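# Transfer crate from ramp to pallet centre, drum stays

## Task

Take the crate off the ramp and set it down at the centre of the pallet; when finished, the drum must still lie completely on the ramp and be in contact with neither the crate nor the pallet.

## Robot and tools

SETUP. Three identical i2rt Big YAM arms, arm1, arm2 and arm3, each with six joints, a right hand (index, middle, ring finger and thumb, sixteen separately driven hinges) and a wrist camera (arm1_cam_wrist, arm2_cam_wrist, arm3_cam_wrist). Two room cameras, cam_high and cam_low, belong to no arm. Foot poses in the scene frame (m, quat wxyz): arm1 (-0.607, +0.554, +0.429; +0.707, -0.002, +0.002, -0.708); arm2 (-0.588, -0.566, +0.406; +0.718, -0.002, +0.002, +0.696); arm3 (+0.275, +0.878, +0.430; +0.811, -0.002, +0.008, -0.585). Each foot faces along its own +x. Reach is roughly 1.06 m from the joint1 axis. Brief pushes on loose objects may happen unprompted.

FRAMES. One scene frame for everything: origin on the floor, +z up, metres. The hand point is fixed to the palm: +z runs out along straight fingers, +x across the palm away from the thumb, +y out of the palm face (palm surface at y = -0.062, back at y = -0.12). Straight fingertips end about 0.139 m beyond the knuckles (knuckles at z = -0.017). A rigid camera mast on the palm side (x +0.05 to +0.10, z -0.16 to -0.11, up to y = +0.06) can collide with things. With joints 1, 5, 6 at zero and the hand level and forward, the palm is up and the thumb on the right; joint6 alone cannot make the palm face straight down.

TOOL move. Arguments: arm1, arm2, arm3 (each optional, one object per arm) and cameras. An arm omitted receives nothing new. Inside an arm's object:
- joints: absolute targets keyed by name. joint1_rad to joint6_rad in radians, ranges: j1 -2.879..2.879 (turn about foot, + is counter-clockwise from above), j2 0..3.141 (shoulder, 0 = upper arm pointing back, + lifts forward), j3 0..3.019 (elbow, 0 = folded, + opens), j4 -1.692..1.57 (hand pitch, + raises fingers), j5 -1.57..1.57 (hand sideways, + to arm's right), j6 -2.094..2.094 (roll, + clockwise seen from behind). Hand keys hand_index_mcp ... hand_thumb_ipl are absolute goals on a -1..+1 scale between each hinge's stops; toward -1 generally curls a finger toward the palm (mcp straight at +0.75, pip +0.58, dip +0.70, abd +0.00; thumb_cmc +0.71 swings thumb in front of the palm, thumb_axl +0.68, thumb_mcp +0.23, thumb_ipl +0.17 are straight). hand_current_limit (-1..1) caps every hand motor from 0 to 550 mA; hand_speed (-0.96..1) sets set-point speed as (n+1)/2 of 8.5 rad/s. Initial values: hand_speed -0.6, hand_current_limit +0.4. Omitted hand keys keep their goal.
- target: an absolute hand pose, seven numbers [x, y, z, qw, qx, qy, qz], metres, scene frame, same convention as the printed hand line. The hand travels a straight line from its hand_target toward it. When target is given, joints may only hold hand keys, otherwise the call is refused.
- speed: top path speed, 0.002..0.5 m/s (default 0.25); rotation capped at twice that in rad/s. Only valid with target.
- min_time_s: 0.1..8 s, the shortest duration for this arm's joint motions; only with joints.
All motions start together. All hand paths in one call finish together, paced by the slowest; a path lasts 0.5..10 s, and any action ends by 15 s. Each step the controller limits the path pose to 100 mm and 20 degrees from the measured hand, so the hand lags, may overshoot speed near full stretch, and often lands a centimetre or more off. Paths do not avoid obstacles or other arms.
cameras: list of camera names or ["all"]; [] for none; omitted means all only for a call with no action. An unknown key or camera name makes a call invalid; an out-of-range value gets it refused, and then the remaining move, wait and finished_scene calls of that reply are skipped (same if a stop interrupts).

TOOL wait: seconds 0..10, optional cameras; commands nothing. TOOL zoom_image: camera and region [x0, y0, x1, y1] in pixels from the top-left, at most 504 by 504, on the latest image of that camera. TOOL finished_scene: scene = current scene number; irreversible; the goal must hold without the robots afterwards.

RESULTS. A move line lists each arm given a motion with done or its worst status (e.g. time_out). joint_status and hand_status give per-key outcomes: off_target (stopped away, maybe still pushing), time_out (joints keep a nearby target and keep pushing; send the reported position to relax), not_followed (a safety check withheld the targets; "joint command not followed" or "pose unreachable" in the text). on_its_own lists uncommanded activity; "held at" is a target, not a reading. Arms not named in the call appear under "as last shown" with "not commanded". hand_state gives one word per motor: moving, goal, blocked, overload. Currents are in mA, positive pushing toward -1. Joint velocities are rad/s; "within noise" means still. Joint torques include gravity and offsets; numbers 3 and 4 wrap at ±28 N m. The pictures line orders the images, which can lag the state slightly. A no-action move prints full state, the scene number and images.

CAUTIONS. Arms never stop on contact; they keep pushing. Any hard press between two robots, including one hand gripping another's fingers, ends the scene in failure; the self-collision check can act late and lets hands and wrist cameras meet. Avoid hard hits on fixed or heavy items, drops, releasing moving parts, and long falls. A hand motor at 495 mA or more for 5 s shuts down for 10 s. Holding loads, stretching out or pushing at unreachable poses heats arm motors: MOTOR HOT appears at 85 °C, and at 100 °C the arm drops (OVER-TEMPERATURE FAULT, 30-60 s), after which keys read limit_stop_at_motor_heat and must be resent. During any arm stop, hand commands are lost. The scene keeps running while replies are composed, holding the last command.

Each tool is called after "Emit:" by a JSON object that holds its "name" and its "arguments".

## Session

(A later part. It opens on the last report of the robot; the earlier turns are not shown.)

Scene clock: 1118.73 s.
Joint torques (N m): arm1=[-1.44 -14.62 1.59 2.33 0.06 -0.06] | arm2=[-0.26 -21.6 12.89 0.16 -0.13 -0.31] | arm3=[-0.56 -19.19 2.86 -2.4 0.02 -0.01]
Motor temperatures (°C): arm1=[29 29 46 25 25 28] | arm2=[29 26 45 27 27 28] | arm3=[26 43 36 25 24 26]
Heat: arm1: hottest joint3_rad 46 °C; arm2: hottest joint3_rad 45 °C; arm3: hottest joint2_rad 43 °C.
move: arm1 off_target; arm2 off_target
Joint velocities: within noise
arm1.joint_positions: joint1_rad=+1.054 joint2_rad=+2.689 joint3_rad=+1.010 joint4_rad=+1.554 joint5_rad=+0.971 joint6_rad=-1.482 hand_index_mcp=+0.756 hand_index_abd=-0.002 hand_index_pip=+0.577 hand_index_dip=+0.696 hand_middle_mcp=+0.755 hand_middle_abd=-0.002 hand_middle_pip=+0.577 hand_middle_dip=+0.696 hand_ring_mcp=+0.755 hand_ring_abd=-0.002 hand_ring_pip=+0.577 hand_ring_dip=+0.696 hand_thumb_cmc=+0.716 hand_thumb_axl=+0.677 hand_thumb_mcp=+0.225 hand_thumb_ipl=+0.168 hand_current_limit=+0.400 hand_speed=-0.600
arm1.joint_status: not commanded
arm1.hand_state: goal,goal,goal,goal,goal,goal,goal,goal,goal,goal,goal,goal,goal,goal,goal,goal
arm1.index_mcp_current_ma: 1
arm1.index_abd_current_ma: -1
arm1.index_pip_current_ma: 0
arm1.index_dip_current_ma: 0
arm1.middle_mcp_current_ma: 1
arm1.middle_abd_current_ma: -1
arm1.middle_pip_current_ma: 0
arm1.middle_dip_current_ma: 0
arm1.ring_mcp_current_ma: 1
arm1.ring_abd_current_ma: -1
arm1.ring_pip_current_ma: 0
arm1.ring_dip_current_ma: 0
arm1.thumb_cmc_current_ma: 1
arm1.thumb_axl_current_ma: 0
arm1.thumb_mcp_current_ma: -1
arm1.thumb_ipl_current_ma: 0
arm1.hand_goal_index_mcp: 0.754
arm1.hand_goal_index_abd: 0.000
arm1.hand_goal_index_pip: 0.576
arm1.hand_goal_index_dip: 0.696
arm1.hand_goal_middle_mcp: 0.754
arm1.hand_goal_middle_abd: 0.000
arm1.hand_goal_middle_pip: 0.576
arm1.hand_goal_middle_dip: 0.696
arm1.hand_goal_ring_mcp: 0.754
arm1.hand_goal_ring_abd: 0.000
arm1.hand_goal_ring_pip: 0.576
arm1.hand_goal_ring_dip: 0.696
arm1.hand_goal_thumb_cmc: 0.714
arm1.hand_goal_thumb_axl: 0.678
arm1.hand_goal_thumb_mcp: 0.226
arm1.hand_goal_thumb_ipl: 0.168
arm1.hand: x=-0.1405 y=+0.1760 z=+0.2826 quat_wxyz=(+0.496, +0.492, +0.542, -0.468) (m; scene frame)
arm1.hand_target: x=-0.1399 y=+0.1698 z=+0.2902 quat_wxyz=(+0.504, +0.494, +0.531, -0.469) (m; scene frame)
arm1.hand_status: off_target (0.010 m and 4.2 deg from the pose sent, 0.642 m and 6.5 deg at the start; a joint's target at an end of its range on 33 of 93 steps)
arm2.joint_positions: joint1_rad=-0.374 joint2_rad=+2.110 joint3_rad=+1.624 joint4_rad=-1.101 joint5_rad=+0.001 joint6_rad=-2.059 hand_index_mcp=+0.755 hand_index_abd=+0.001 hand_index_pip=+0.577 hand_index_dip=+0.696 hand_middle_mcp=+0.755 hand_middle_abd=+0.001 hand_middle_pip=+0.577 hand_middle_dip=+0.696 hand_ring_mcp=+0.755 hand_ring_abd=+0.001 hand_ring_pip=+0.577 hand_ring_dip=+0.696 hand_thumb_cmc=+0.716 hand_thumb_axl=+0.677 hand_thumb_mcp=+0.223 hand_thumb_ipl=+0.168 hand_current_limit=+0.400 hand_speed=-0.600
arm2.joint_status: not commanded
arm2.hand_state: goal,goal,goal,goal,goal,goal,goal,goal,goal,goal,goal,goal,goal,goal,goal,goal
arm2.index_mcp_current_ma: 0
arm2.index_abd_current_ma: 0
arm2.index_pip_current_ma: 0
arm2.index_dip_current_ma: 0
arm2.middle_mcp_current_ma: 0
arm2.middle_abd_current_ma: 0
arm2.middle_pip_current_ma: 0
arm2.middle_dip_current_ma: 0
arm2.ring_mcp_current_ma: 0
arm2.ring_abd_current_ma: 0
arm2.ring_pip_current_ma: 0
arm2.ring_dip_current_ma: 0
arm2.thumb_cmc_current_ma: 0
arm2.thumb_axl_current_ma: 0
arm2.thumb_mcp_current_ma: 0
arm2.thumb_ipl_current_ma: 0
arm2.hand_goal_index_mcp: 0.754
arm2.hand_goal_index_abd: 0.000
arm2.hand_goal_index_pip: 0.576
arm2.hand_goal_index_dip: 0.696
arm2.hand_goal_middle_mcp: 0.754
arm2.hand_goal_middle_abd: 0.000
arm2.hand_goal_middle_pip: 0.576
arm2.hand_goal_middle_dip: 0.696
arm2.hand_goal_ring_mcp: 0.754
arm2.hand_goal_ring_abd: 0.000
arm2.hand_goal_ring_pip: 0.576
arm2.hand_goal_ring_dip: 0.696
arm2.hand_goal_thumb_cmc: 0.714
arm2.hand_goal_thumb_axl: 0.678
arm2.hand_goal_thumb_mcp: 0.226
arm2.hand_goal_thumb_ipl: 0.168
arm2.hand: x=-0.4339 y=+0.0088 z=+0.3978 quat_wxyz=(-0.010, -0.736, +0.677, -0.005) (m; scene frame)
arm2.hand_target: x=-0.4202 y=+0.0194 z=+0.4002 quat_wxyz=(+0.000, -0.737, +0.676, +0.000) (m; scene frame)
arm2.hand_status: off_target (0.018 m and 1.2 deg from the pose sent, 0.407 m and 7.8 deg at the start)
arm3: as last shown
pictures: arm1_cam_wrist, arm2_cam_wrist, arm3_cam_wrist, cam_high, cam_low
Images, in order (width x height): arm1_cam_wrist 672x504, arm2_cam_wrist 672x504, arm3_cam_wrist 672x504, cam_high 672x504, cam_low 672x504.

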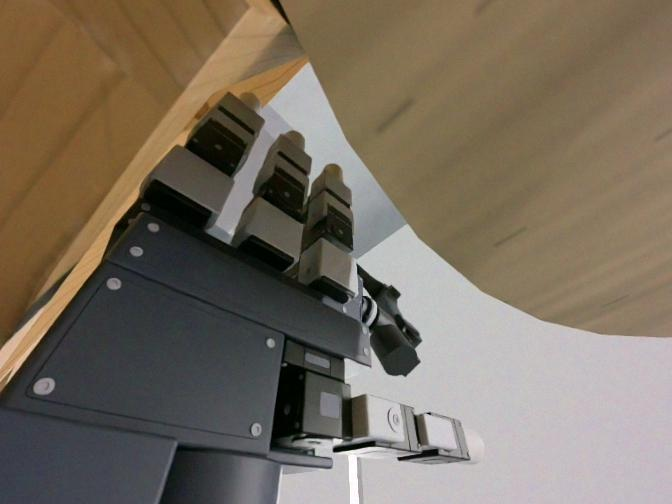

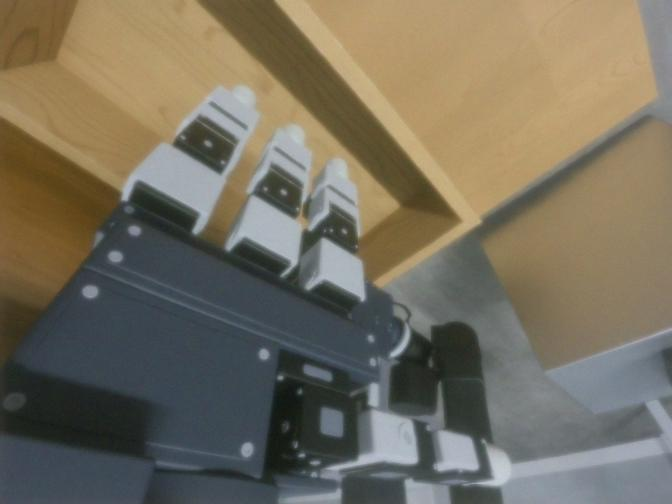

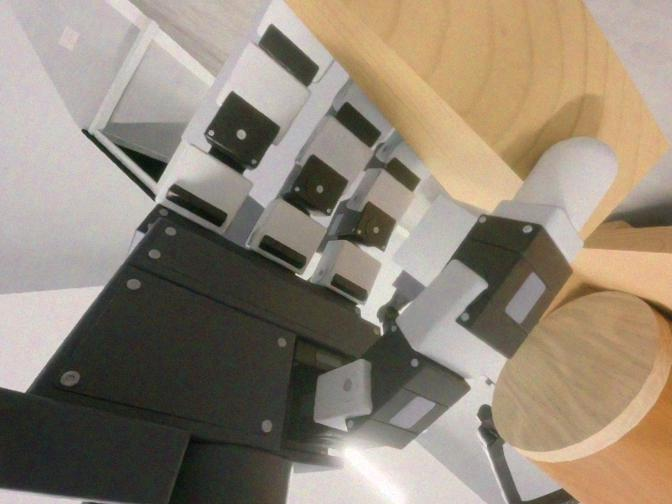

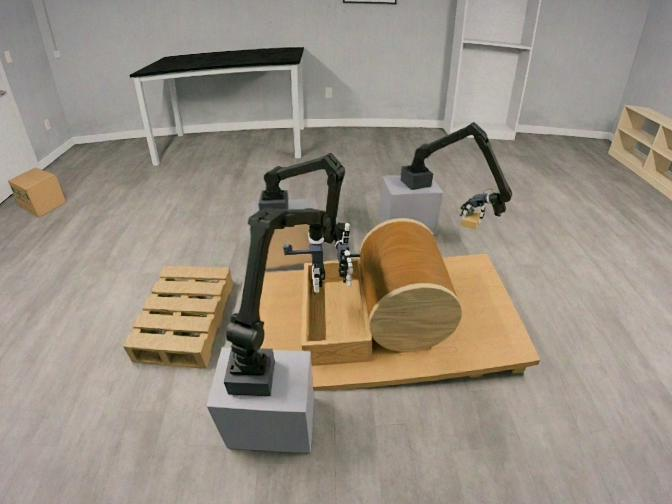

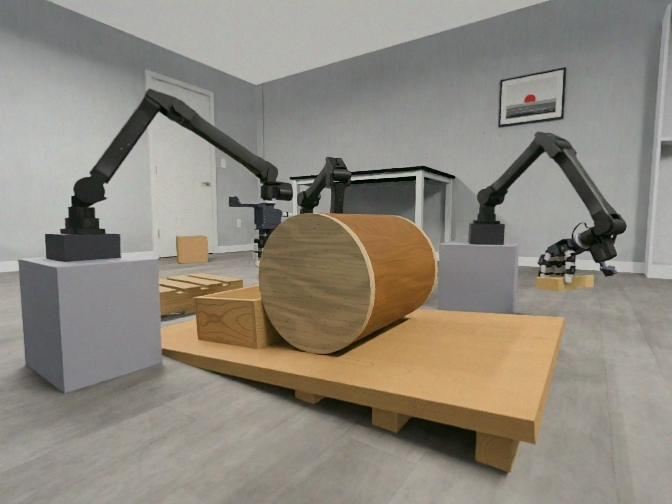

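Emit:
{"name": "move", "arguments": {"arm1": {"target": [-0.07, 0.166, 0.295, 0.521, 0.478, 0.521, -0.478], "speed": 0.08}, "arm2": {"target": [-0.41, 0.03, 0.23, 0, 0.737, -0.676, 0], "speed": 0.15}, "cameras": ["arm1_cam_wrist", "arm2_cam_wrist", "cam_high", "cam_low"]}}

Emit:
{"name": "zoom_image", "arguments": {"camera": "cam_high", "region": [280, 200, 480, 370]}}

Scene clock: 1129.03 s.
Joint torques (N m): arm1=[0.91 -16.03 4.63 1.05 -0.27 -0.03] | arm2=[-0.09 -23.53 10.61 0.68 -0.12 -0.28] | arm3=[-0.32 -19.9 2.8 -2.48 0.04 -0.05]
Motor temperatures (°C): arm1=[29 29 44 25 25 27] | arm2=[29 26 47 27 27 28] | arm3=[26 44 36 25 24 26]
Heat: arm1: hottest joint3_rad 44 °C; arm2: hottest joint3_rad 47 °C; arm3: hottest joint2_rad 44 °C.
move: arm1 off_target; arm2 off_target
Joint velocities: within noise
arm1.joint_positions: joint1_rad=+1.088 joint2_rad=+2.701 joint3_rad=+1.168 joint4_rad=+1.524 joint5_rad=+1.025 joint6_rad=-1.560 hand_index_mcp=+0.760 hand_index_abd=-0.002 hand_index_pip=+0.578 hand_index_dip=+0.696 hand_middle_mcp=+0.760 hand_middle_abd=-0.002 hand_middle_pip=+0.580 hand_middle_dip=+0.696 hand_ring_mcp=+0.770 hand_ring_abd=-0.003 hand_ring_pip=+0.584 hand_ring_dip=+0.696 hand_thumb_cmc=+0.716 hand_thumb_axl=+0.677 hand_thumb_mcp=+0.225 hand_thumb_ipl=+0.168 hand_current_limit=+0.400 hand_speed=-0.600
arm1.joint_status: not commanded
arm1.hand_state: goal,goal,goal,goal,goal,goal,goal,goal,goal,goal,goal,goal,goal,goal,goal,goal
arm1.index_mcp_current_ma: 5
arm1.index_abd_current_ma: -1
arm1.index_pip_current_ma: 1
arm1.index_dip_current_ma: 0
arm1.middle_mcp_current_ma: 6
arm1.middle_abd_current_ma: -1
arm1.middle_pip_current_ma: 2
arm1.middle_dip_current_ma: 0
arm1.ring_mcp_current_ma: 22
arm1.ring_abd_current_ma: -2
arm1.ring_pip_current_ma: 8
arm1.ring_dip_current_ma: 0
arm1.thumb_cmc_current_ma: 1
arm1.thumb_axl_current_ma: 0
arm1.thumb_mcp_current_ma: -1
arm1.thumb_ipl_current_ma: 0
arm1.hand_goal_index_mcp: 0.754
arm1.hand_goal_index_abd: 0.000
arm1.hand_goal_index_pip: 0.576
arm1.hand_goal_index_dip: 0.696
arm1.hand_goal_middle_mcp: 0.754
arm1.hand_goal_middle_abd: 0.000
arm1.hand_goal_middle_pip: 0.576
arm1.hand_goal_middle_dip: 0.696
arm1.hand_goal_ring_mcp: 0.754
arm1.hand_goal_ring_abd: 0.000
arm1.hand_goal_ring_pip: 0.576
arm1.hand_goal_ring_dip: 0.696
arm1.hand_goal_thumb_cmc: 0.714
arm1.hand_goal_thumb_axl: 0.678
arm1.hand_goal_thumb_mcp: 0.226
arm1.hand_goal_thumb_ipl: 0.168
arm1.hand: x=-0.0862 y=+0.1612 z=+0.2972 quat_wxyz=(+0.513, +0.485, +0.517, -0.484) (m; scene frame)
arm1.hand_target: x=-0.0706 y=+0.1664 z=+0.2955 quat_wxyz=(+0.521, +0.478, +0.521, -0.478) (m; scene frame)
arm1.hand_status: off_target (0.017 m and 1.5 deg from the pose sent, 0.072 m and 4.2 deg at the start)
arm2.joint_positions: joint1_rad=-0.380 joint2_rad=+2.403 joint3_rad=+1.658 joint4_rad=-0.849 joint5_rad=+0.001 joint6_rad=-2.067 hand_index_mcp=+0.755 hand_index_abd=+0.001 hand_index_pip=+0.577 hand_index_dip=+0.696 hand_middle_mcp=+0.755 hand_middle_abd=+0.001 hand_middle_pip=+0.577 hand_middle_dip=+0.696 hand_ring_mcp=+0.755 hand_ring_abd=+0.001 hand_ring_pip=+0.577 hand_ring_dip=+0.696 hand_thumb_cmc=+0.716 hand_thumb_axl=+0.677 hand_thumb_mcp=+0.223 hand_thumb_ipl=+0.168 hand_current_limit=+0.400 hand_speed=-0.600
arm2.joint_status: not commanded
arm2.hand_state: goal,goal,goal,goal,goal,goal,goal,goal,goal,goal,goal,goal,goal,goal,goal,goal
arm2.index_mcp_current_ma: 0
arm2.index_abd_current_ma: 0
arm2.index_pip_current_ma: 0
arm2.index_dip_current_ma: 0
arm2.middle_mcp_current_ma: 0
arm2.middle_abd_current_ma: 0
arm2.middle_pip_current_ma: 0
arm2.middle_dip_current_ma: 0
arm2.ring_mcp_current_ma: 0
arm2.ring_abd_current_ma: 0
arm2.ring_pip_current_ma: 0
arm2.ring_dip_current_ma: 0
arm2.thumb_cmc_current_ma: 0
arm2.thumb_axl_current_ma: 0
arm2.thumb_mcp_current_ma: 0
arm2.thumb_ipl_current_ma: 0
arm2.hand_goal_index_mcp: 0.754
arm2.hand_goal_index_abd: 0.000
arm2.hand_goal_index_pip: 0.576
arm2.hand_goal_index_dip: 0.696
arm2.hand_goal_middle_mcp: 0.754
arm2.hand_goal_middle_abd: 0.000
arm2.hand_goal_middle_pip: 0.576
arm2.hand_goal_middle_dip: 0.696
arm2.hand_goal_ring_mcp: 0.754
arm2.hand_goal_ring_abd: 0.000
arm2.hand_goal_ring_pip: 0.576
arm2.hand_goal_ring_dip: 0.696
arm2.hand_goal_thumb_cmc: 0.714
arm2.hand_goal_thumb_axl: 0.678
arm2.hand_goal_thumb_mcp: 0.226
arm2.hand_goal_thumb_ipl: 0.168
arm2.hand: x=-0.4246 y=+0.0191 z=+0.2321 quat_wxyz=(-0.013, -0.736, +0.677, -0.006) (m; scene frame)
arm2.hand_target: x=-0.4100 y=+0.0294 z=+0.2304 quat_wxyz=(+0.000, -0.737, +0.676, +0.000) (m; scene frame)
arm2.hand_status: off_target (0.018 m and 1.6 deg from the pose sent, 0.171 m and 1.2 deg at the start)
arm3: as last shown
pictures: arm1_cam_wrist, arm2_cam_wrist, cam_high, cam_low
Images, in order (width x height): arm1_cam_wrist 672x504, arm2_cam_wrist 672x504, cam_high 672x504, cam_low 672x504.

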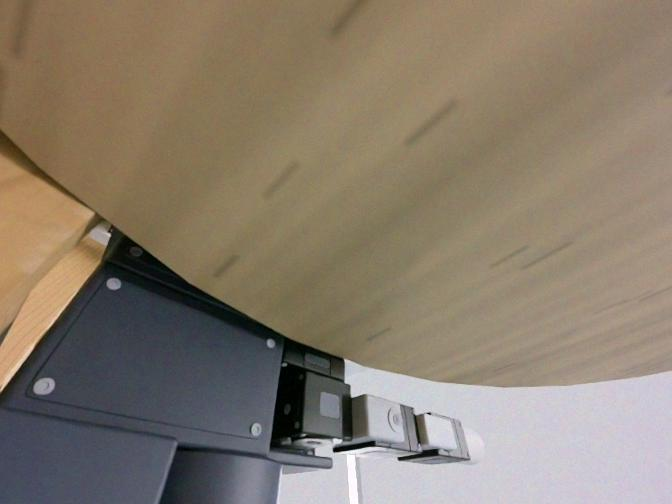

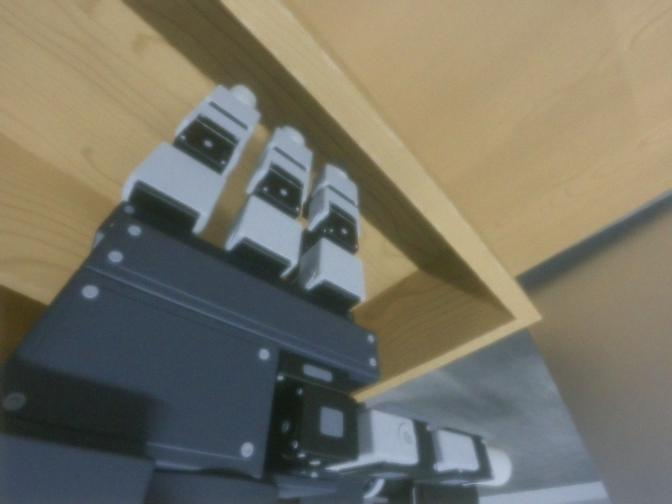

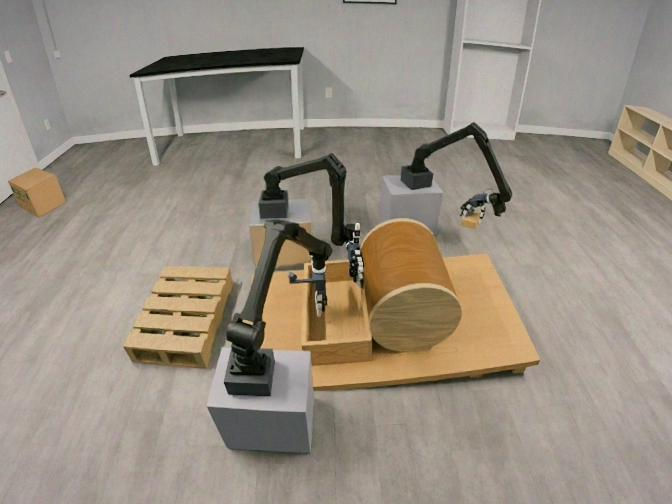

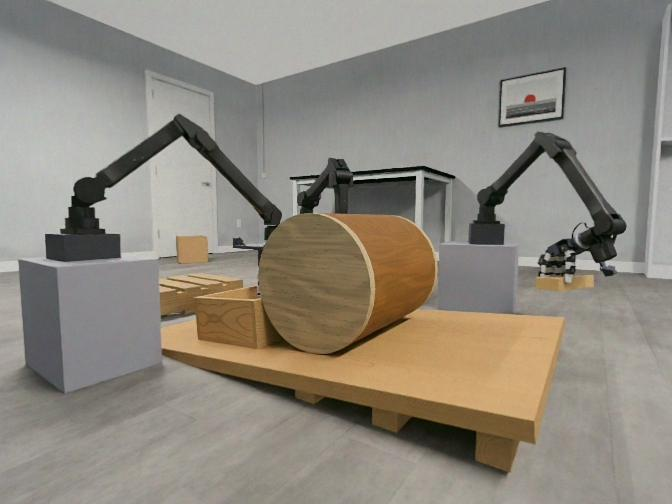

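Scaled by 2.520.

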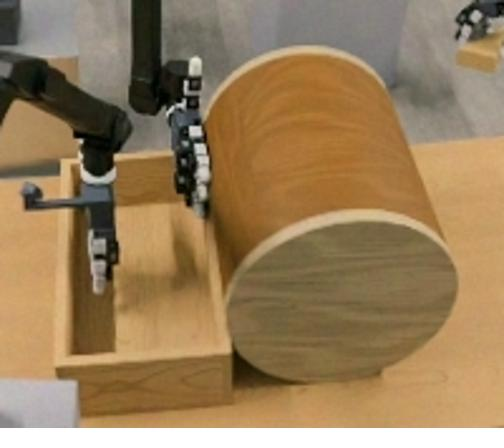

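Emit:
{"name": "move", "arguments": {"arm1": {"target": [-0.05, 0.168, 0.295, 0.521, 0.478, 0.521, -0.478], "speed": 0.08}, "arm2": {"target": [-0.41, 0.03, 0.205, 0, 0.737, -0.676, 0], "speed": 0.1}, "cameras": ["arm1_cam_wrist", "arm2_cam_wrist"]}}

Scene clock: 1139.67 s.
Joint torques (N m): arm1=[2.08 -15.68 6.16 0.76 -0.69 -0.02] | arm2=[-0.26 -23.18 10.43 0.69 -0.14 -0.31] | arm3=[-0.15 -19.96 2.93 -2.47 0.02 -0.02]
Motor temperatures (°C): arm1=[29 31 43 25 25 27] | arm2=[29 28 47 27 27 28] | arm3=[26 44 36 25 24 26]
Heat: arm1: hottest joint3_rad 43 °C; arm2: hottest joint3_rad 47 °C; arm3: hottest joint2_rad 44 °C.
move: arm1 off_target; arm2 off_target
Joint velocities: within noise
arm1.joint_positions: joint1_rad=+1.096 joint2_rad=+2.704 joint3_rad=+1.193 joint4_rad=+1.491 joint5_rad=+1.058 joint6_rad=-1.562 hand_index_mcp=+0.769 hand_index_abd=+0.004 hand_index_pip=+0.583 hand_index_dip=+0.698 hand_middle_mcp=+0.764 hand_middle_abd=+0.000 hand_middle_pip=+0.584 hand_middle_dip=+0.698 hand_ring_mcp=+0.780 hand_ring_abd=-0.003 hand_ring_pip=+0.587 hand_ring_dip=+0.697 hand_thumb_cmc=+0.716 hand_thumb_axl=+0.677 hand_thumb_mcp=+0.225 hand_thumb_ipl=+0.168 hand_current_limit=+0.400 hand_speed=-0.600
arm1.joint_status: not commanded
arm1.hand_state: goal,goal,goal,goal,goal,goal,goal,goal,blocked,goal,goal,goal,goal,goal,goal,goal
arm1.index_mcp_current_ma: 20
arm1.index_abd_current_ma: 2
arm1.index_pip_current_ma: 6
arm1.index_dip_current_ma: 1
arm1.middle_mcp_current_ma: 12
arm1.middle_abd_current_ma: 0
arm1.middle_pip_current_ma: 8
arm1.middle_dip_current_ma: 1
arm1.ring_mcp_current_ma: 44
arm1.ring_abd_current_ma: -2
arm1.ring_pip_current_ma: 12
arm1.ring_dip_current_ma: 1
arm1.thumb_cmc_current_ma: 1
arm1.thumb_axl_current_ma: 0
arm1.thumb_mcp_current_ma: -1
arm1.thumb_ipl_current_ma: 0
arm1.hand_goal_index_mcp: 0.754
arm1.hand_goal_index_abd: 0.000
arm1.hand_goal_index_pip: 0.576
arm1.hand_goal_index_dip: 0.696
arm1.hand_goal_middle_mcp: 0.754
arm1.hand_goal_middle_abd: 0.000
arm1.hand_goal_middle_pip: 0.576
arm1.hand_goal_middle_dip: 0.696
arm1.hand_goal_ring_mcp: 0.754
arm1.hand_goal_ring_abd: 0.000
arm1.hand_goal_ring_pip: 0.576
arm1.hand_goal_ring_dip: 0.696
arm1.hand_goal_thumb_cmc: 0.714
arm1.hand_goal_thumb_axl: 0.678
arm1.hand_goal_thumb_mcp: 0.226
arm1.hand_goal_thumb_ipl: 0.168
arm1.hand: x=-0.0802 y=+0.1584 z=+0.2939 quat_wxyz=(+0.503, +0.490, +0.515, -0.491) (m; scene frame)
arm1.hand_target: x=-0.0516 y=+0.1693 z=+0.2961 quat_wxyz=(+0.521, +0.478, +0.521, -0.478) (m; scene frame)
arm1.hand_status: off_target (0.032 m and 3.0 deg from the pose sent, 0.037 m and 1.5 deg at the start)
arm2.joint_positions: joint1_rad=-0.380 joint2_rad=+2.445 joint3_rad=+1.670 joint4_rad=-0.814 joint5_rad=+0.001 joint6_rad=-2.067 hand_index_mcp=+0.755 hand_index_abd=+0.001 hand_index_pip=+0.577 hand_index_dip=+0.696 hand_middle_mcp=+0.755 hand_middle_abd=+0.001 hand_middle_pip=+0.577 hand_middle_dip=+0.696 hand_ring_mcp=+0.755 hand_ring_abd=+0.001 hand_ring_pip=+0.577 hand_ring_dip=+0.696 hand_thumb_cmc=+0.716 hand_thumb_axl=+0.677 hand_thumb_mcp=+0.223 hand_thumb_ipl=+0.168 hand_current_limit=+0.400 hand_speed=-0.600
arm2.joint_status: not commanded
arm2.hand_state: goal,goal,goal,goal,goal,goal,goal,goal,goal,goal,goal,goal,goal,goal,goal,goal
arm2.index_mcp_current_ma: 0
arm2.index_abd_current_ma: 0
arm2.index_pip_current_ma: 0
arm2.index_dip_current_ma: 0
arm2.middle_mcp_current_ma: 0
arm2.middle_abd_current_ma: 0
arm2.middle_pip_current_ma: 0
arm2.middle_dip_current_ma: 0
arm2.ring_mcp_current_ma: 0
arm2.ring_abd_current_ma: 0
arm2.ring_pip_current_ma: 0
arm2.ring_dip_current_ma: 0
arm2.thumb_cmc_current_ma: 0
arm2.thumb_axl_current_ma: 0
arm2.thumb_mcp_current_ma: 0
arm2.thumb_ipl_current_ma: 0
arm2.hand_goal_index_mcp: 0.754
arm2.hand_goal_index_abd: 0.000
arm2.hand_goal_index_pip: 0.576
arm2.hand_goal_index_dip: 0.696
arm2.hand_goal_middle_mcp: 0.754
arm2.hand_goal_middle_abd: 0.000
arm2.hand_goal_middle_pip: 0.576
arm2.hand_goal_middle_dip: 0.696
arm2.hand_goal_ring_mcp: 0.754
arm2.hand_goal_ring_abd: 0.000
arm2.hand_goal_ring_pip: 0.576
arm2.hand_goal_ring_dip: 0.696
arm2.hand_goal_thumb_cmc: 0.714
arm2.hand_goal_thumb_axl: 0.678
arm2.hand_goal_thumb_mcp: 0.226
arm2.hand_goal_thumb_ipl: 0.168
arm2.hand: x=-0.4241 y=+0.0203 z=+0.2098 quat_wxyz=(-0.011, -0.736, +0.677, -0.005) (m; scene frame)
arm2.hand_target: x=-0.4100 y=+0.0294 z=+0.2053 quat_wxyz=(+0.000, -0.737, +0.676, +0.000) (m; scene frame)
arm2.hand_status: off_target (0.018 m and 1.4 deg from the pose sent, 0.033 m and 1.6 deg at the start)
arm3: as last shown
pictures: arm1_cam_wrist, arm2_cam_wrist
Images, in order (width x height): arm1_cam_wrist 672x504, arm2_cam_wrist 672x504.

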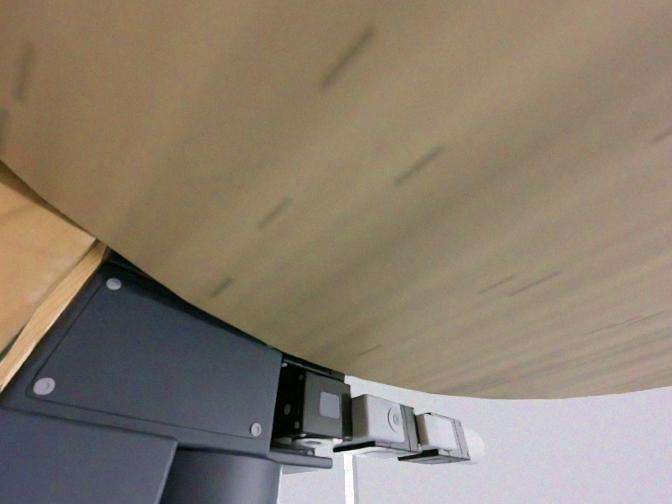

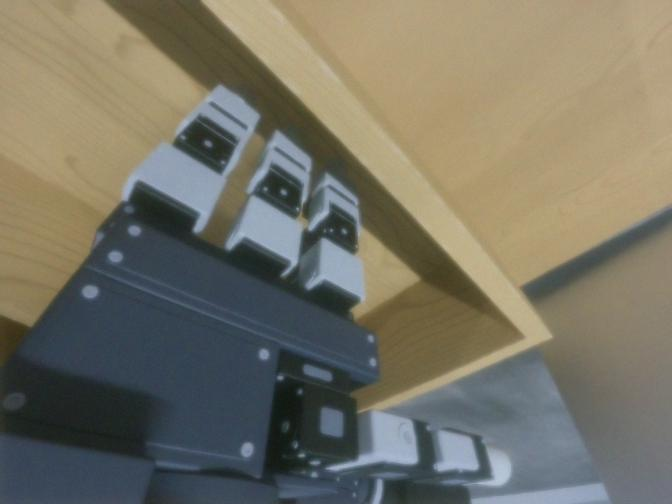

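Emit:
{"name": "move", "arguments": {"arm2": {"target": [-0.50, 0.02, 0.205, 0, 0.737, -0.676, 0], "speed": 0.08}, "cameras": ["arm1_cam_wrist", "arm2_cam_wrist", "cam_high", "cam_low"]}}

Emit:
{"name": "zoom_image", "arguments": {"camera": "cam_high", "region": [280, 200, 480, 370]}}

Scene clock: 1153.60 s.
Joint torques (N m): arm1=[1.79 -15.74 5.97 0.64 -0.67 -0.01] | arm2=[4.89 -25.82 5.61 0.4 -0.83 -0.13] | arm3=[-0.5 -19.9 2.91 -2.47 0.03 -0.02]
Motor temperatures (°C): arm1=[29 31 43 25 26 27] | arm2=[29 30 47 27 27 28] | arm3=[26 44 36 25 24 26]
Heat: arm1: hottest joint3_rad 43 °C; arm2: hottest joint3_rad 47 °C; arm3: hottest joint2_rad 44 °C.
move: arm2 off_target
Joint velocities: within noise
arm1, arm3: as last shown
arm1.hand: x=-0.0803 y=+0.1583 z=+0.2939 quat_wxyz=(+0.503, +0.490, +0.515, -0.492) (m; scene frame)
arm1.hand_target: x=-0.0516 y=+0.1692 z=+0.2961 quat_wxyz=(+0.521, +0.478, +0.521, -0.478) (m; scene frame)
arm2.joint_positions: joint1_rad=-0.314 joint2_rad=+2.415 joint3_rad=+1.547 joint4_rad=-0.709 joint5_rad=+0.022 joint6_rad=-1.959 hand_index_mcp=+0.788 hand_index_abd=-0.005 hand_index_pip=+0.592 hand_index_dip=+0.700 hand_middle_mcp=+0.771 hand_middle_abd=+0.000 hand_middle_pip=+0.589 hand_middle_dip=+0.702 hand_ring_mcp=+0.761 hand_ring_abd=+0.001 hand_ring_pip=+0.580 hand_ring_dip=+0.697 hand_thumb_cmc=+0.716 hand_thumb_axl=+0.677 hand_thumb_mcp=+0.223 hand_thumb_ipl=+0.168 hand_current_limit=+0.400 hand_speed=-0.600
arm2.joint_status: not commanded
arm2.hand_state: blocked,goal,goal,goal,goal,goal,goal,goal,goal,goal,goal,goal,goal,goal,goal,goal
arm2.index_mcp_current_ma: 28
arm2.index_abd_current_ma: -1
arm2.index_pip_current_ma: 7
arm2.index_dip_current_ma: 0
arm2.middle_mcp_current_ma: 8
arm2.middle_abd_current_ma: 0
arm2.middle_pip_current_ma: 4
arm2.middle_dip_current_ma: 1
arm2.ring_mcp_current_ma: 2
arm2.ring_abd_current_ma: 0
arm2.ring_pip_current_ma: 0
arm2.ring_dip_current_ma: 0
arm2.thumb_cmc_current_ma: 0
arm2.thumb_axl_current_ma: 0
arm2.thumb_mcp_current_ma: 0
arm2.thumb_ipl_current_ma: 0
arm2.hand_goal_index_mcp: 0.754
arm2.hand_goal_index_abd: 0.000
arm2.hand_goal_index_pip: 0.576
arm2.hand_goal_index_dip: 0.696
arm2.hand_goal_middle_mcp: 0.754
arm2.hand_goal_middle_abd: 0.000
arm2.hand_goal_middle_pip: 0.576
arm2.hand_goal_middle_dip: 0.696
arm2.hand_goal_ring_mcp: 0.754
arm2.hand_goal_ring_abd: 0.000
arm2.hand_goal_ring_pip: 0.576
arm2.hand_goal_ring_dip: 0.696
arm2.hand_goal_thumb_cmc: 0.714
arm2.hand_goal_thumb_axl: 0.678
arm2.hand_goal_thumb_mcp: 0.226
arm2.hand_goal_thumb_ipl: 0.168
arm2.hand: x=-0.4683 y=+0.0109 z=+0.1937 quat_wxyz=(-0.001, -0.722, +0.692, -0.013) (m; scene frame)
arm2.hand_target: x=-0.4994 y=+0.0190 z=+0.2045 quat_wxyz=(+0.000, -0.737, +0.676, +0.000) (m; scene frame)
arm2.hand_status: off_target (0.035 m and 2.9 deg from the pose sent, 0.076 m and 1.4 deg at the start)
pictures: arm1_cam_wrist, arm2_cam_wrist, cam_high, cam_low
Images, in order (width x height): arm1_cam_wrist 672x504, arm2_cam_wrist 672x504, cam_high 672x504, cam_low 672x504.

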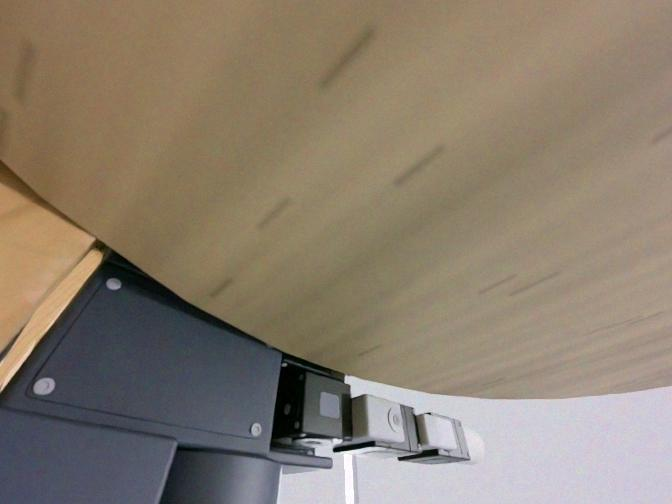

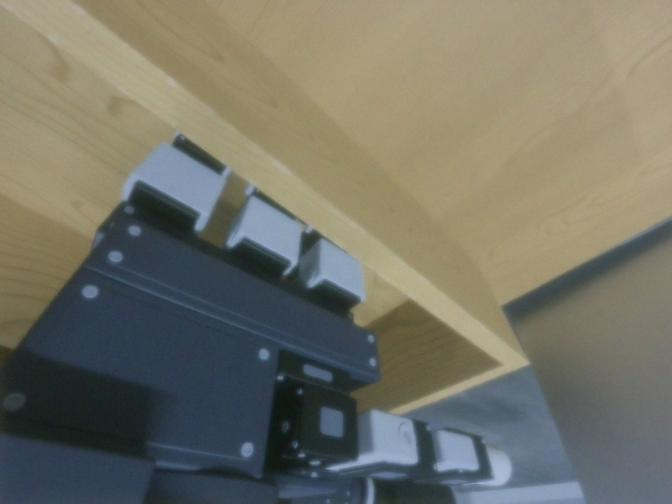

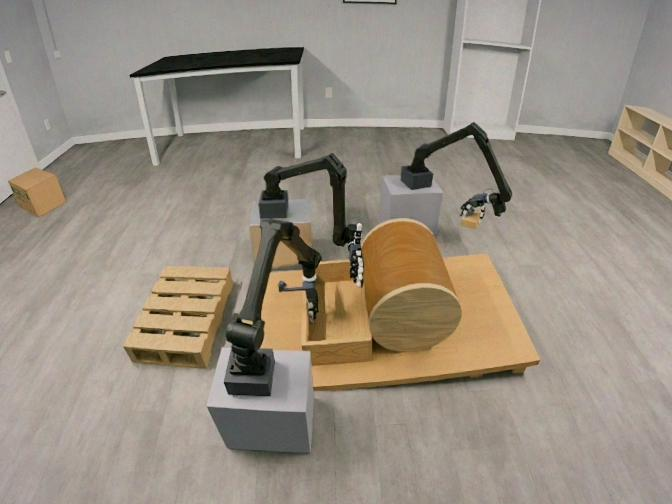

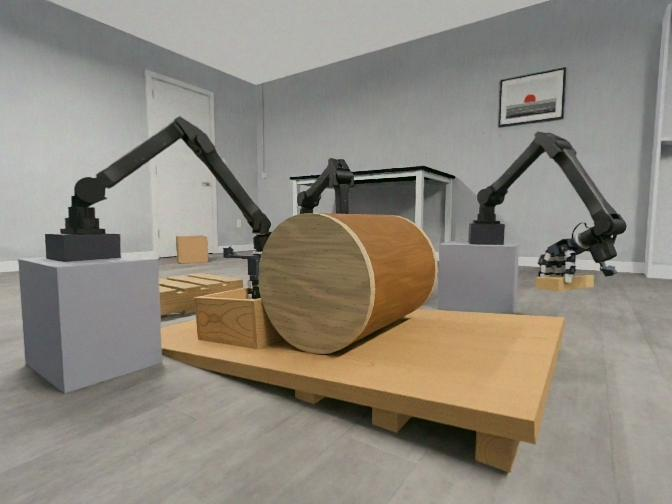

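Scaled by 2.520.

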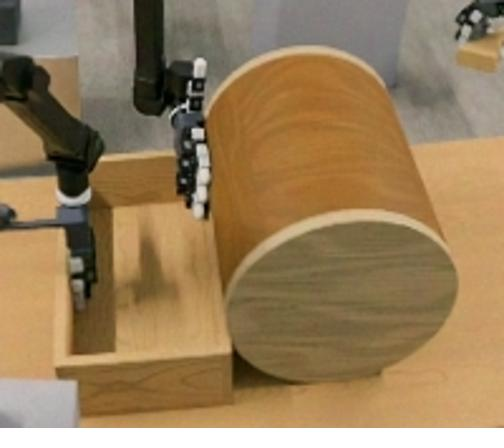

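Emit:
{"name": "move", "arguments": {"arm2": {"target": [-0.60, 0.01, 0.215, 0, 0.737, -0.676, 0], "speed": 0.08}, "cameras": ["arm1_cam_wrist", "cam_high", "cam_low"]}}

Emit:
{"name": "zoom_image", "arguments": {"camera": "cam_high", "region": [280, 200, 480, 370]}}

Scene clock: 1160.90 s.
Joint torques (N m): arm1=[2.37 -16.26 6.02 0.7 -0.67 -0.01] | arm2=[11.58 -23.71 3.85 -0.36 -2.67 0.07] | arm3=[-0.91 -20.13 2.81 -2.45 0.01 -0.04]
Motor temperatures (°C): arm1=[29 31 42 25 26 27] | arm2=[29 30 46 27 28 28] | arm3=[26 44 36 25 24 26]
Heat: arm1: hottest joint3_rad 42 °C; arm2: hottest joint3_rad 46 °C; arm3: hottest joint2_rad 44 °C.
move: arm2 off_target
Joint velocities: within noise
arm1, arm3: as last shown
arm2.joint_positions: joint1_rad=-0.281 joint2_rad=+2.324 joint3_rad=+1.443 joint4_rad=-0.641 joint5_rad=+0.078 joint6_rad=-1.866 hand_index_mcp=+0.790 hand_index_abd=-0.003 hand_index_pip=+0.576 hand_index_dip=+0.699 hand_middle_mcp=+0.792 hand_middle_abd=+0.000 hand_middle_pip=+0.576 hand_middle_dip=+0.699 hand_ring_mcp=+0.793 hand_ring_abd=+0.001 hand_ring_pip=+0.576 hand_ring_dip=+0.699 hand_thumb_cmc=+0.716 hand_thumb_axl=+0.677 hand_thumb_mcp=+0.223 hand_thumb_ipl=+0.168 hand_current_limit=+0.400 hand_speed=-0.600
arm2.joint_status: not commanded
arm2.hand_state: blocked,goal,goal,goal,blocked,goal,goal,goal,blocked,goal,goal,goal,goal,goal,goal,goal
arm2.index_mcp_current_ma: 32
arm2.index_abd_current_ma: 0
arm2.index_pip_current_ma: 0
arm2.index_dip_current_ma: 0
arm2.middle_mcp_current_ma: 34
arm2.middle_abd_current_ma: 0
arm2.middle_pip_current_ma: 0
arm2.middle_dip_current_ma: 0
arm2.ring_mcp_current_ma: 36
arm2.ring_abd_current_ma: 0
arm2.ring_pip_current_ma: 0
arm2.ring_dip_current_ma: 0
arm2.thumb_cmc_current_ma: 0
arm2.thumb_axl_current_ma: 0
arm2.thumb_mcp_current_ma: 0
arm2.thumb_ipl_current_ma: 0
arm2.hand_goal_index_mcp: 0.754
arm2.hand_goal_index_abd: 0.000
arm2.hand_goal_index_pip: 0.576
arm2.hand_goal_index_dip: 0.696
arm2.hand_goal_middle_mcp: 0.754
arm2.hand_goal_middle_abd: 0.000
arm2.hand_goal_middle_pip: 0.576
arm2.hand_goal_middle_dip: 0.696
arm2.hand_goal_ring_mcp: 0.754
arm2.hand_goal_ring_abd: 0.000
arm2.hand_goal_ring_pip: 0.576
arm2.hand_goal_ring_dip: 0.696
arm2.hand_goal_thumb_cmc: 0.714
arm2.hand_goal_thumb_axl: 0.678
arm2.hand_goal_thumb_mcp: 0.226
arm2.hand_goal_thumb_ipl: 0.168
arm2.hand: x=-0.4787 y=+0.0106 z=+0.2148 quat_wxyz=(+0.038, -0.700, +0.713, -0.025) (m; scene frame)
arm2.hand_target: x=-0.5705 y=+0.0031 z=+0.2145 quat_wxyz=(-0.001, -0.737, +0.676, -0.003) (m; scene frame)
arm2.hand_status: off_target (0.121 m and 7.9 deg from the pose sent, 0.133 m and 2.9 deg at the start; pose on its path clipped on 24 of 54 steps)
pictures: arm1_cam_wrist, cam_high, cam_low
Images, in order (width x height): arm1_cam_wrist 672x504, cam_high 672x504, cam_low 672x504.

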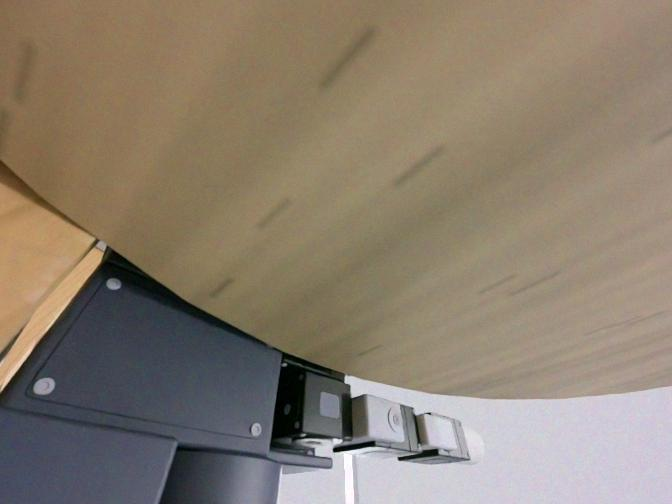

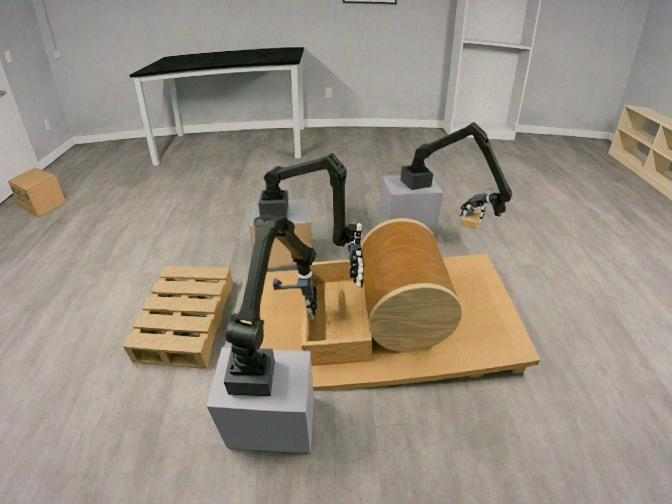

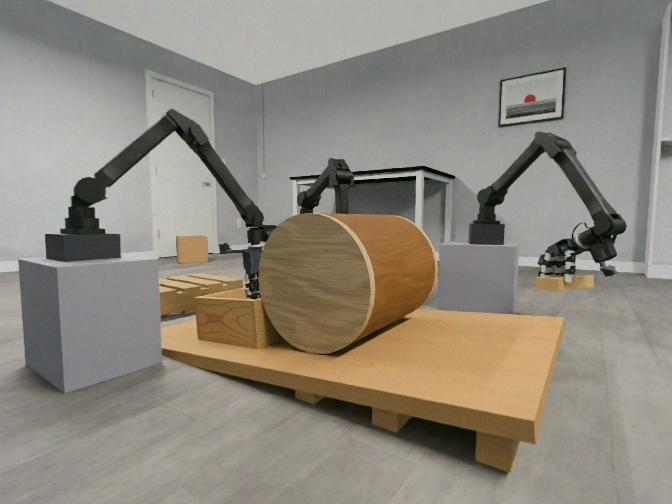

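Scaled by 2.520.

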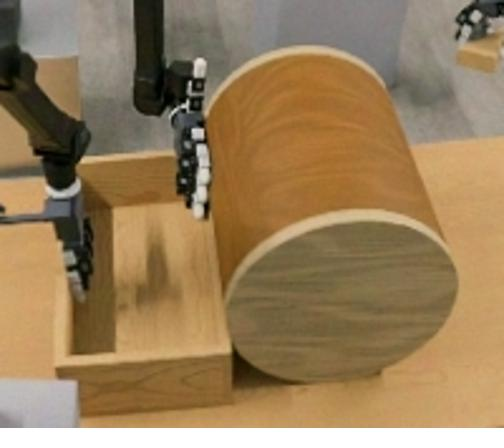

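Emit:
{"name": "move", "arguments": {"arm1": {"target": [-0.015, 0.171, 0.295, 0.521, 0.478, 0.521, -0.478], "speed": 0.08}, "cameras": ["arm1_cam_wrist", "cam_high", "cam_low"]}}

Emit:
{"name": "zoom_image", "arguments": {"camera": "cam_high", "region": [280, 200, 480, 370]}}

Scene clock: 1177.63 s.
Joint torques (N m): arm1=[3.78 -16.21 8.9 0.05 -1.43 0] | arm2=[11.4 -23.3 3.71 -0.36 -2.66 0.08] | arm3=[-0.32 -19.9 2.84 -2.36 0.01 -0.01]
Motor temperatures (°C): arm1=[29 31 42 25 26 27] | arm2=[29 32 43 27 38 28] | arm3=[26 44 36 25 24 26]
Heat: arm1: hottest joint3_rad 42 °C; arm2: hottest joint3_rad 43 °C; arm3: hottest joint2_rad 44 °C.
move: arm1 off_target
Joint velocities: within noise
arm1.joint_positions: joint1_rad=+1.104 joint2_rad=+2.707 joint3_rad=+1.226 joint4_rad=+1.440 joint5_rad=+1.114 joint6_rad=-1.565 hand_index_mcp=+0.756 hand_index_abd=-0.001 hand_index_pip=+0.578 hand_index_dip=+0.698 hand_middle_mcp=+0.756 hand_middle_abd=-0.001 hand_middle_pip=+0.579 hand_middle_dip=+0.698 hand_ring_mcp=+0.770 hand_ring_abd=-0.002 hand_ring_pip=+0.579 hand_ring_dip=+0.697 hand_thumb_cmc=+0.716 hand_thumb_axl=+0.677 hand_thumb_mcp=+0.225 hand_thumb_ipl=+0.168 hand_current_limit=+0.400 hand_speed=-0.600
arm1.joint_status: not commanded
arm1.hand_state: goal,goal,goal,goal,goal,goal,goal,goal,goal,goal,goal,goal,goal,goal,goal,goal
arm1.index_mcp_current_ma: 1
arm1.index_abd_current_ma: 0
arm1.index_pip_current_ma: 1
arm1.index_dip_current_ma: 1
arm1.middle_mcp_current_ma: 1
arm1.middle_abd_current_ma: -1
arm1.middle_pip_current_ma: 2
arm1.middle_dip_current_ma: 1
arm1.ring_mcp_current_ma: 22
arm1.ring_abd_current_ma: -1
arm1.ring_pip_current_ma: 2
arm1.ring_dip_current_ma: 1
arm1.thumb_cmc_current_ma: 1
arm1.thumb_axl_current_ma: 0
arm1.thumb_mcp_current_ma: -1
arm1.thumb_ipl_current_ma: 0
arm1.hand_goal_index_mcp: 0.754
arm1.hand_goal_index_abd: 0.000
arm1.hand_goal_index_pip: 0.576
arm1.hand_goal_index_dip: 0.696
arm1.hand_goal_middle_mcp: 0.754
arm1.hand_goal_middle_abd: 0.000
arm1.hand_goal_middle_pip: 0.576
arm1.hand_goal_middle_dip: 0.696
arm1.hand_goal_ring_mcp: 0.754
arm1.hand_goal_ring_abd: 0.000
arm1.hand_goal_ring_pip: 0.576
arm1.hand_goal_ring_dip: 0.696
arm1.hand_goal_thumb_cmc: 0.714
arm1.hand_goal_thumb_axl: 0.678
arm1.hand_goal_thumb_mcp: 0.226
arm1.hand_goal_thumb_ipl: 0.168
arm1.hand: x=-0.0760 y=+0.1520 z=+0.2887 quat_wxyz=(+0.484, +0.498, +0.510, -0.507) (m; scene frame)
arm1.hand_target: x=-0.0208 y=+0.1758 z=+0.2988 quat_wxyz=(+0.521, +0.478, +0.521, -0.478) (m; scene frame)
arm1.hand_status: off_target (0.064 m and 6.0 deg from the pose sent, 0.066 m and 3.0 deg at the start)
arm2, arm3: as last shown
arm2.joint_positions: joint1_rad=-0.281 joint2_rad=+2.324 joint3_rad=+1.443 joint4_rad=-0.641 joint5_rad=+0.079 joint6_rad=-1.866 hand_index_mcp=+0.790 hand_index_abd=-0.003 hand_index_pip=+0.576 hand_index_dip=+0.699 hand_middle_mcp=+0.792 hand_middle_abd=+0.000 hand_middle_pip=+0.576 hand_middle_dip=+0.699 hand_ring_mcp=+0.793 hand_ring_abd=+0.001 hand_ring_pip=+0.576 hand_ring_dip=+0.699 hand_thumb_cmc=+0.716 hand_thumb_axl=+0.677 hand_thumb_mcp=+0.223 hand_thumb_ipl=+0.168 hand_current_limit=+0.400 hand_speed=-0.600
arm2.ring_mcp_current_ma: 37
arm2.hand: x=-0.4787 y=+0.0103 z=+0.2147 quat_wxyz=(+0.037, -0.700, +0.713, -0.025) (m; scene frame)
arm2.hand_target: x=-0.5704 y=+0.0029 z=+0.2143 quat_wxyz=(-0.002, -0.737, +0.676, -0.003) (m; scene frame)
pictures: arm1_cam_wrist, cam_high, cam_low
Images, in order (width x height): arm1_cam_wrist 672x504, cam_high 672x504, cam_low 672x504.

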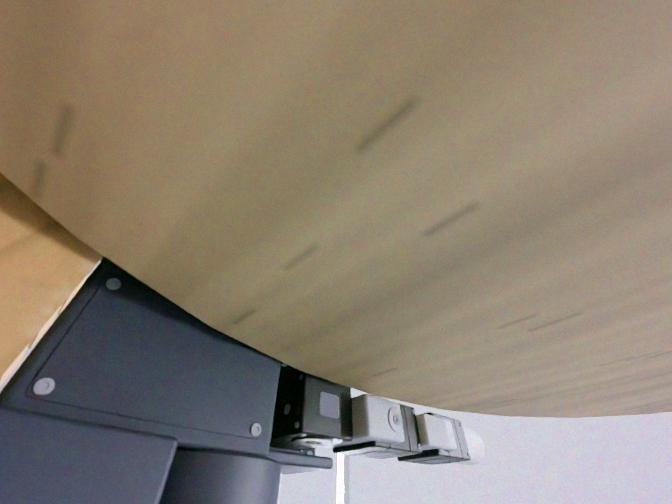

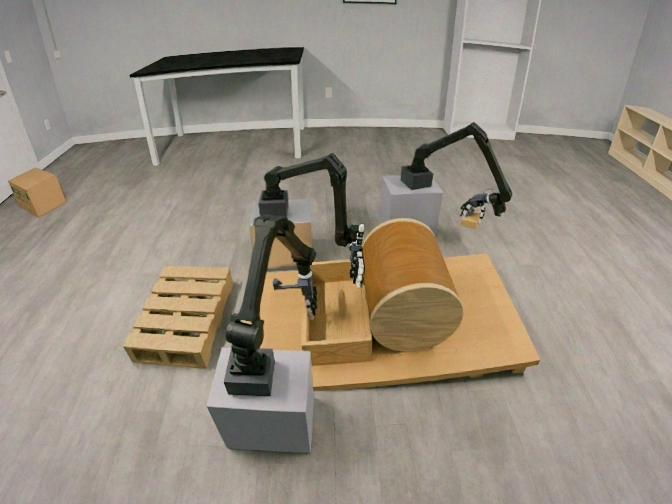

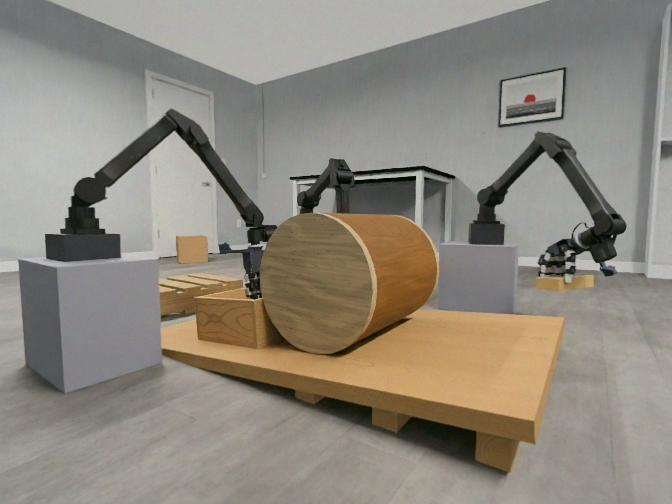

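Scaled by 2.520.

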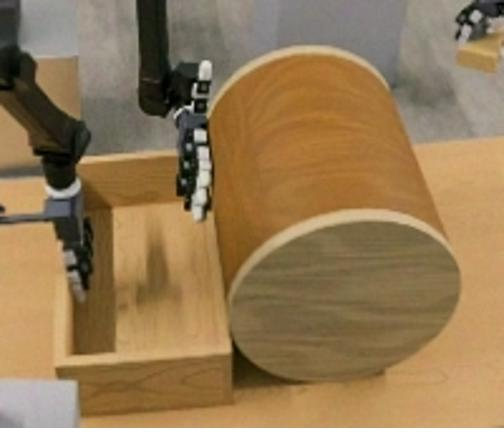

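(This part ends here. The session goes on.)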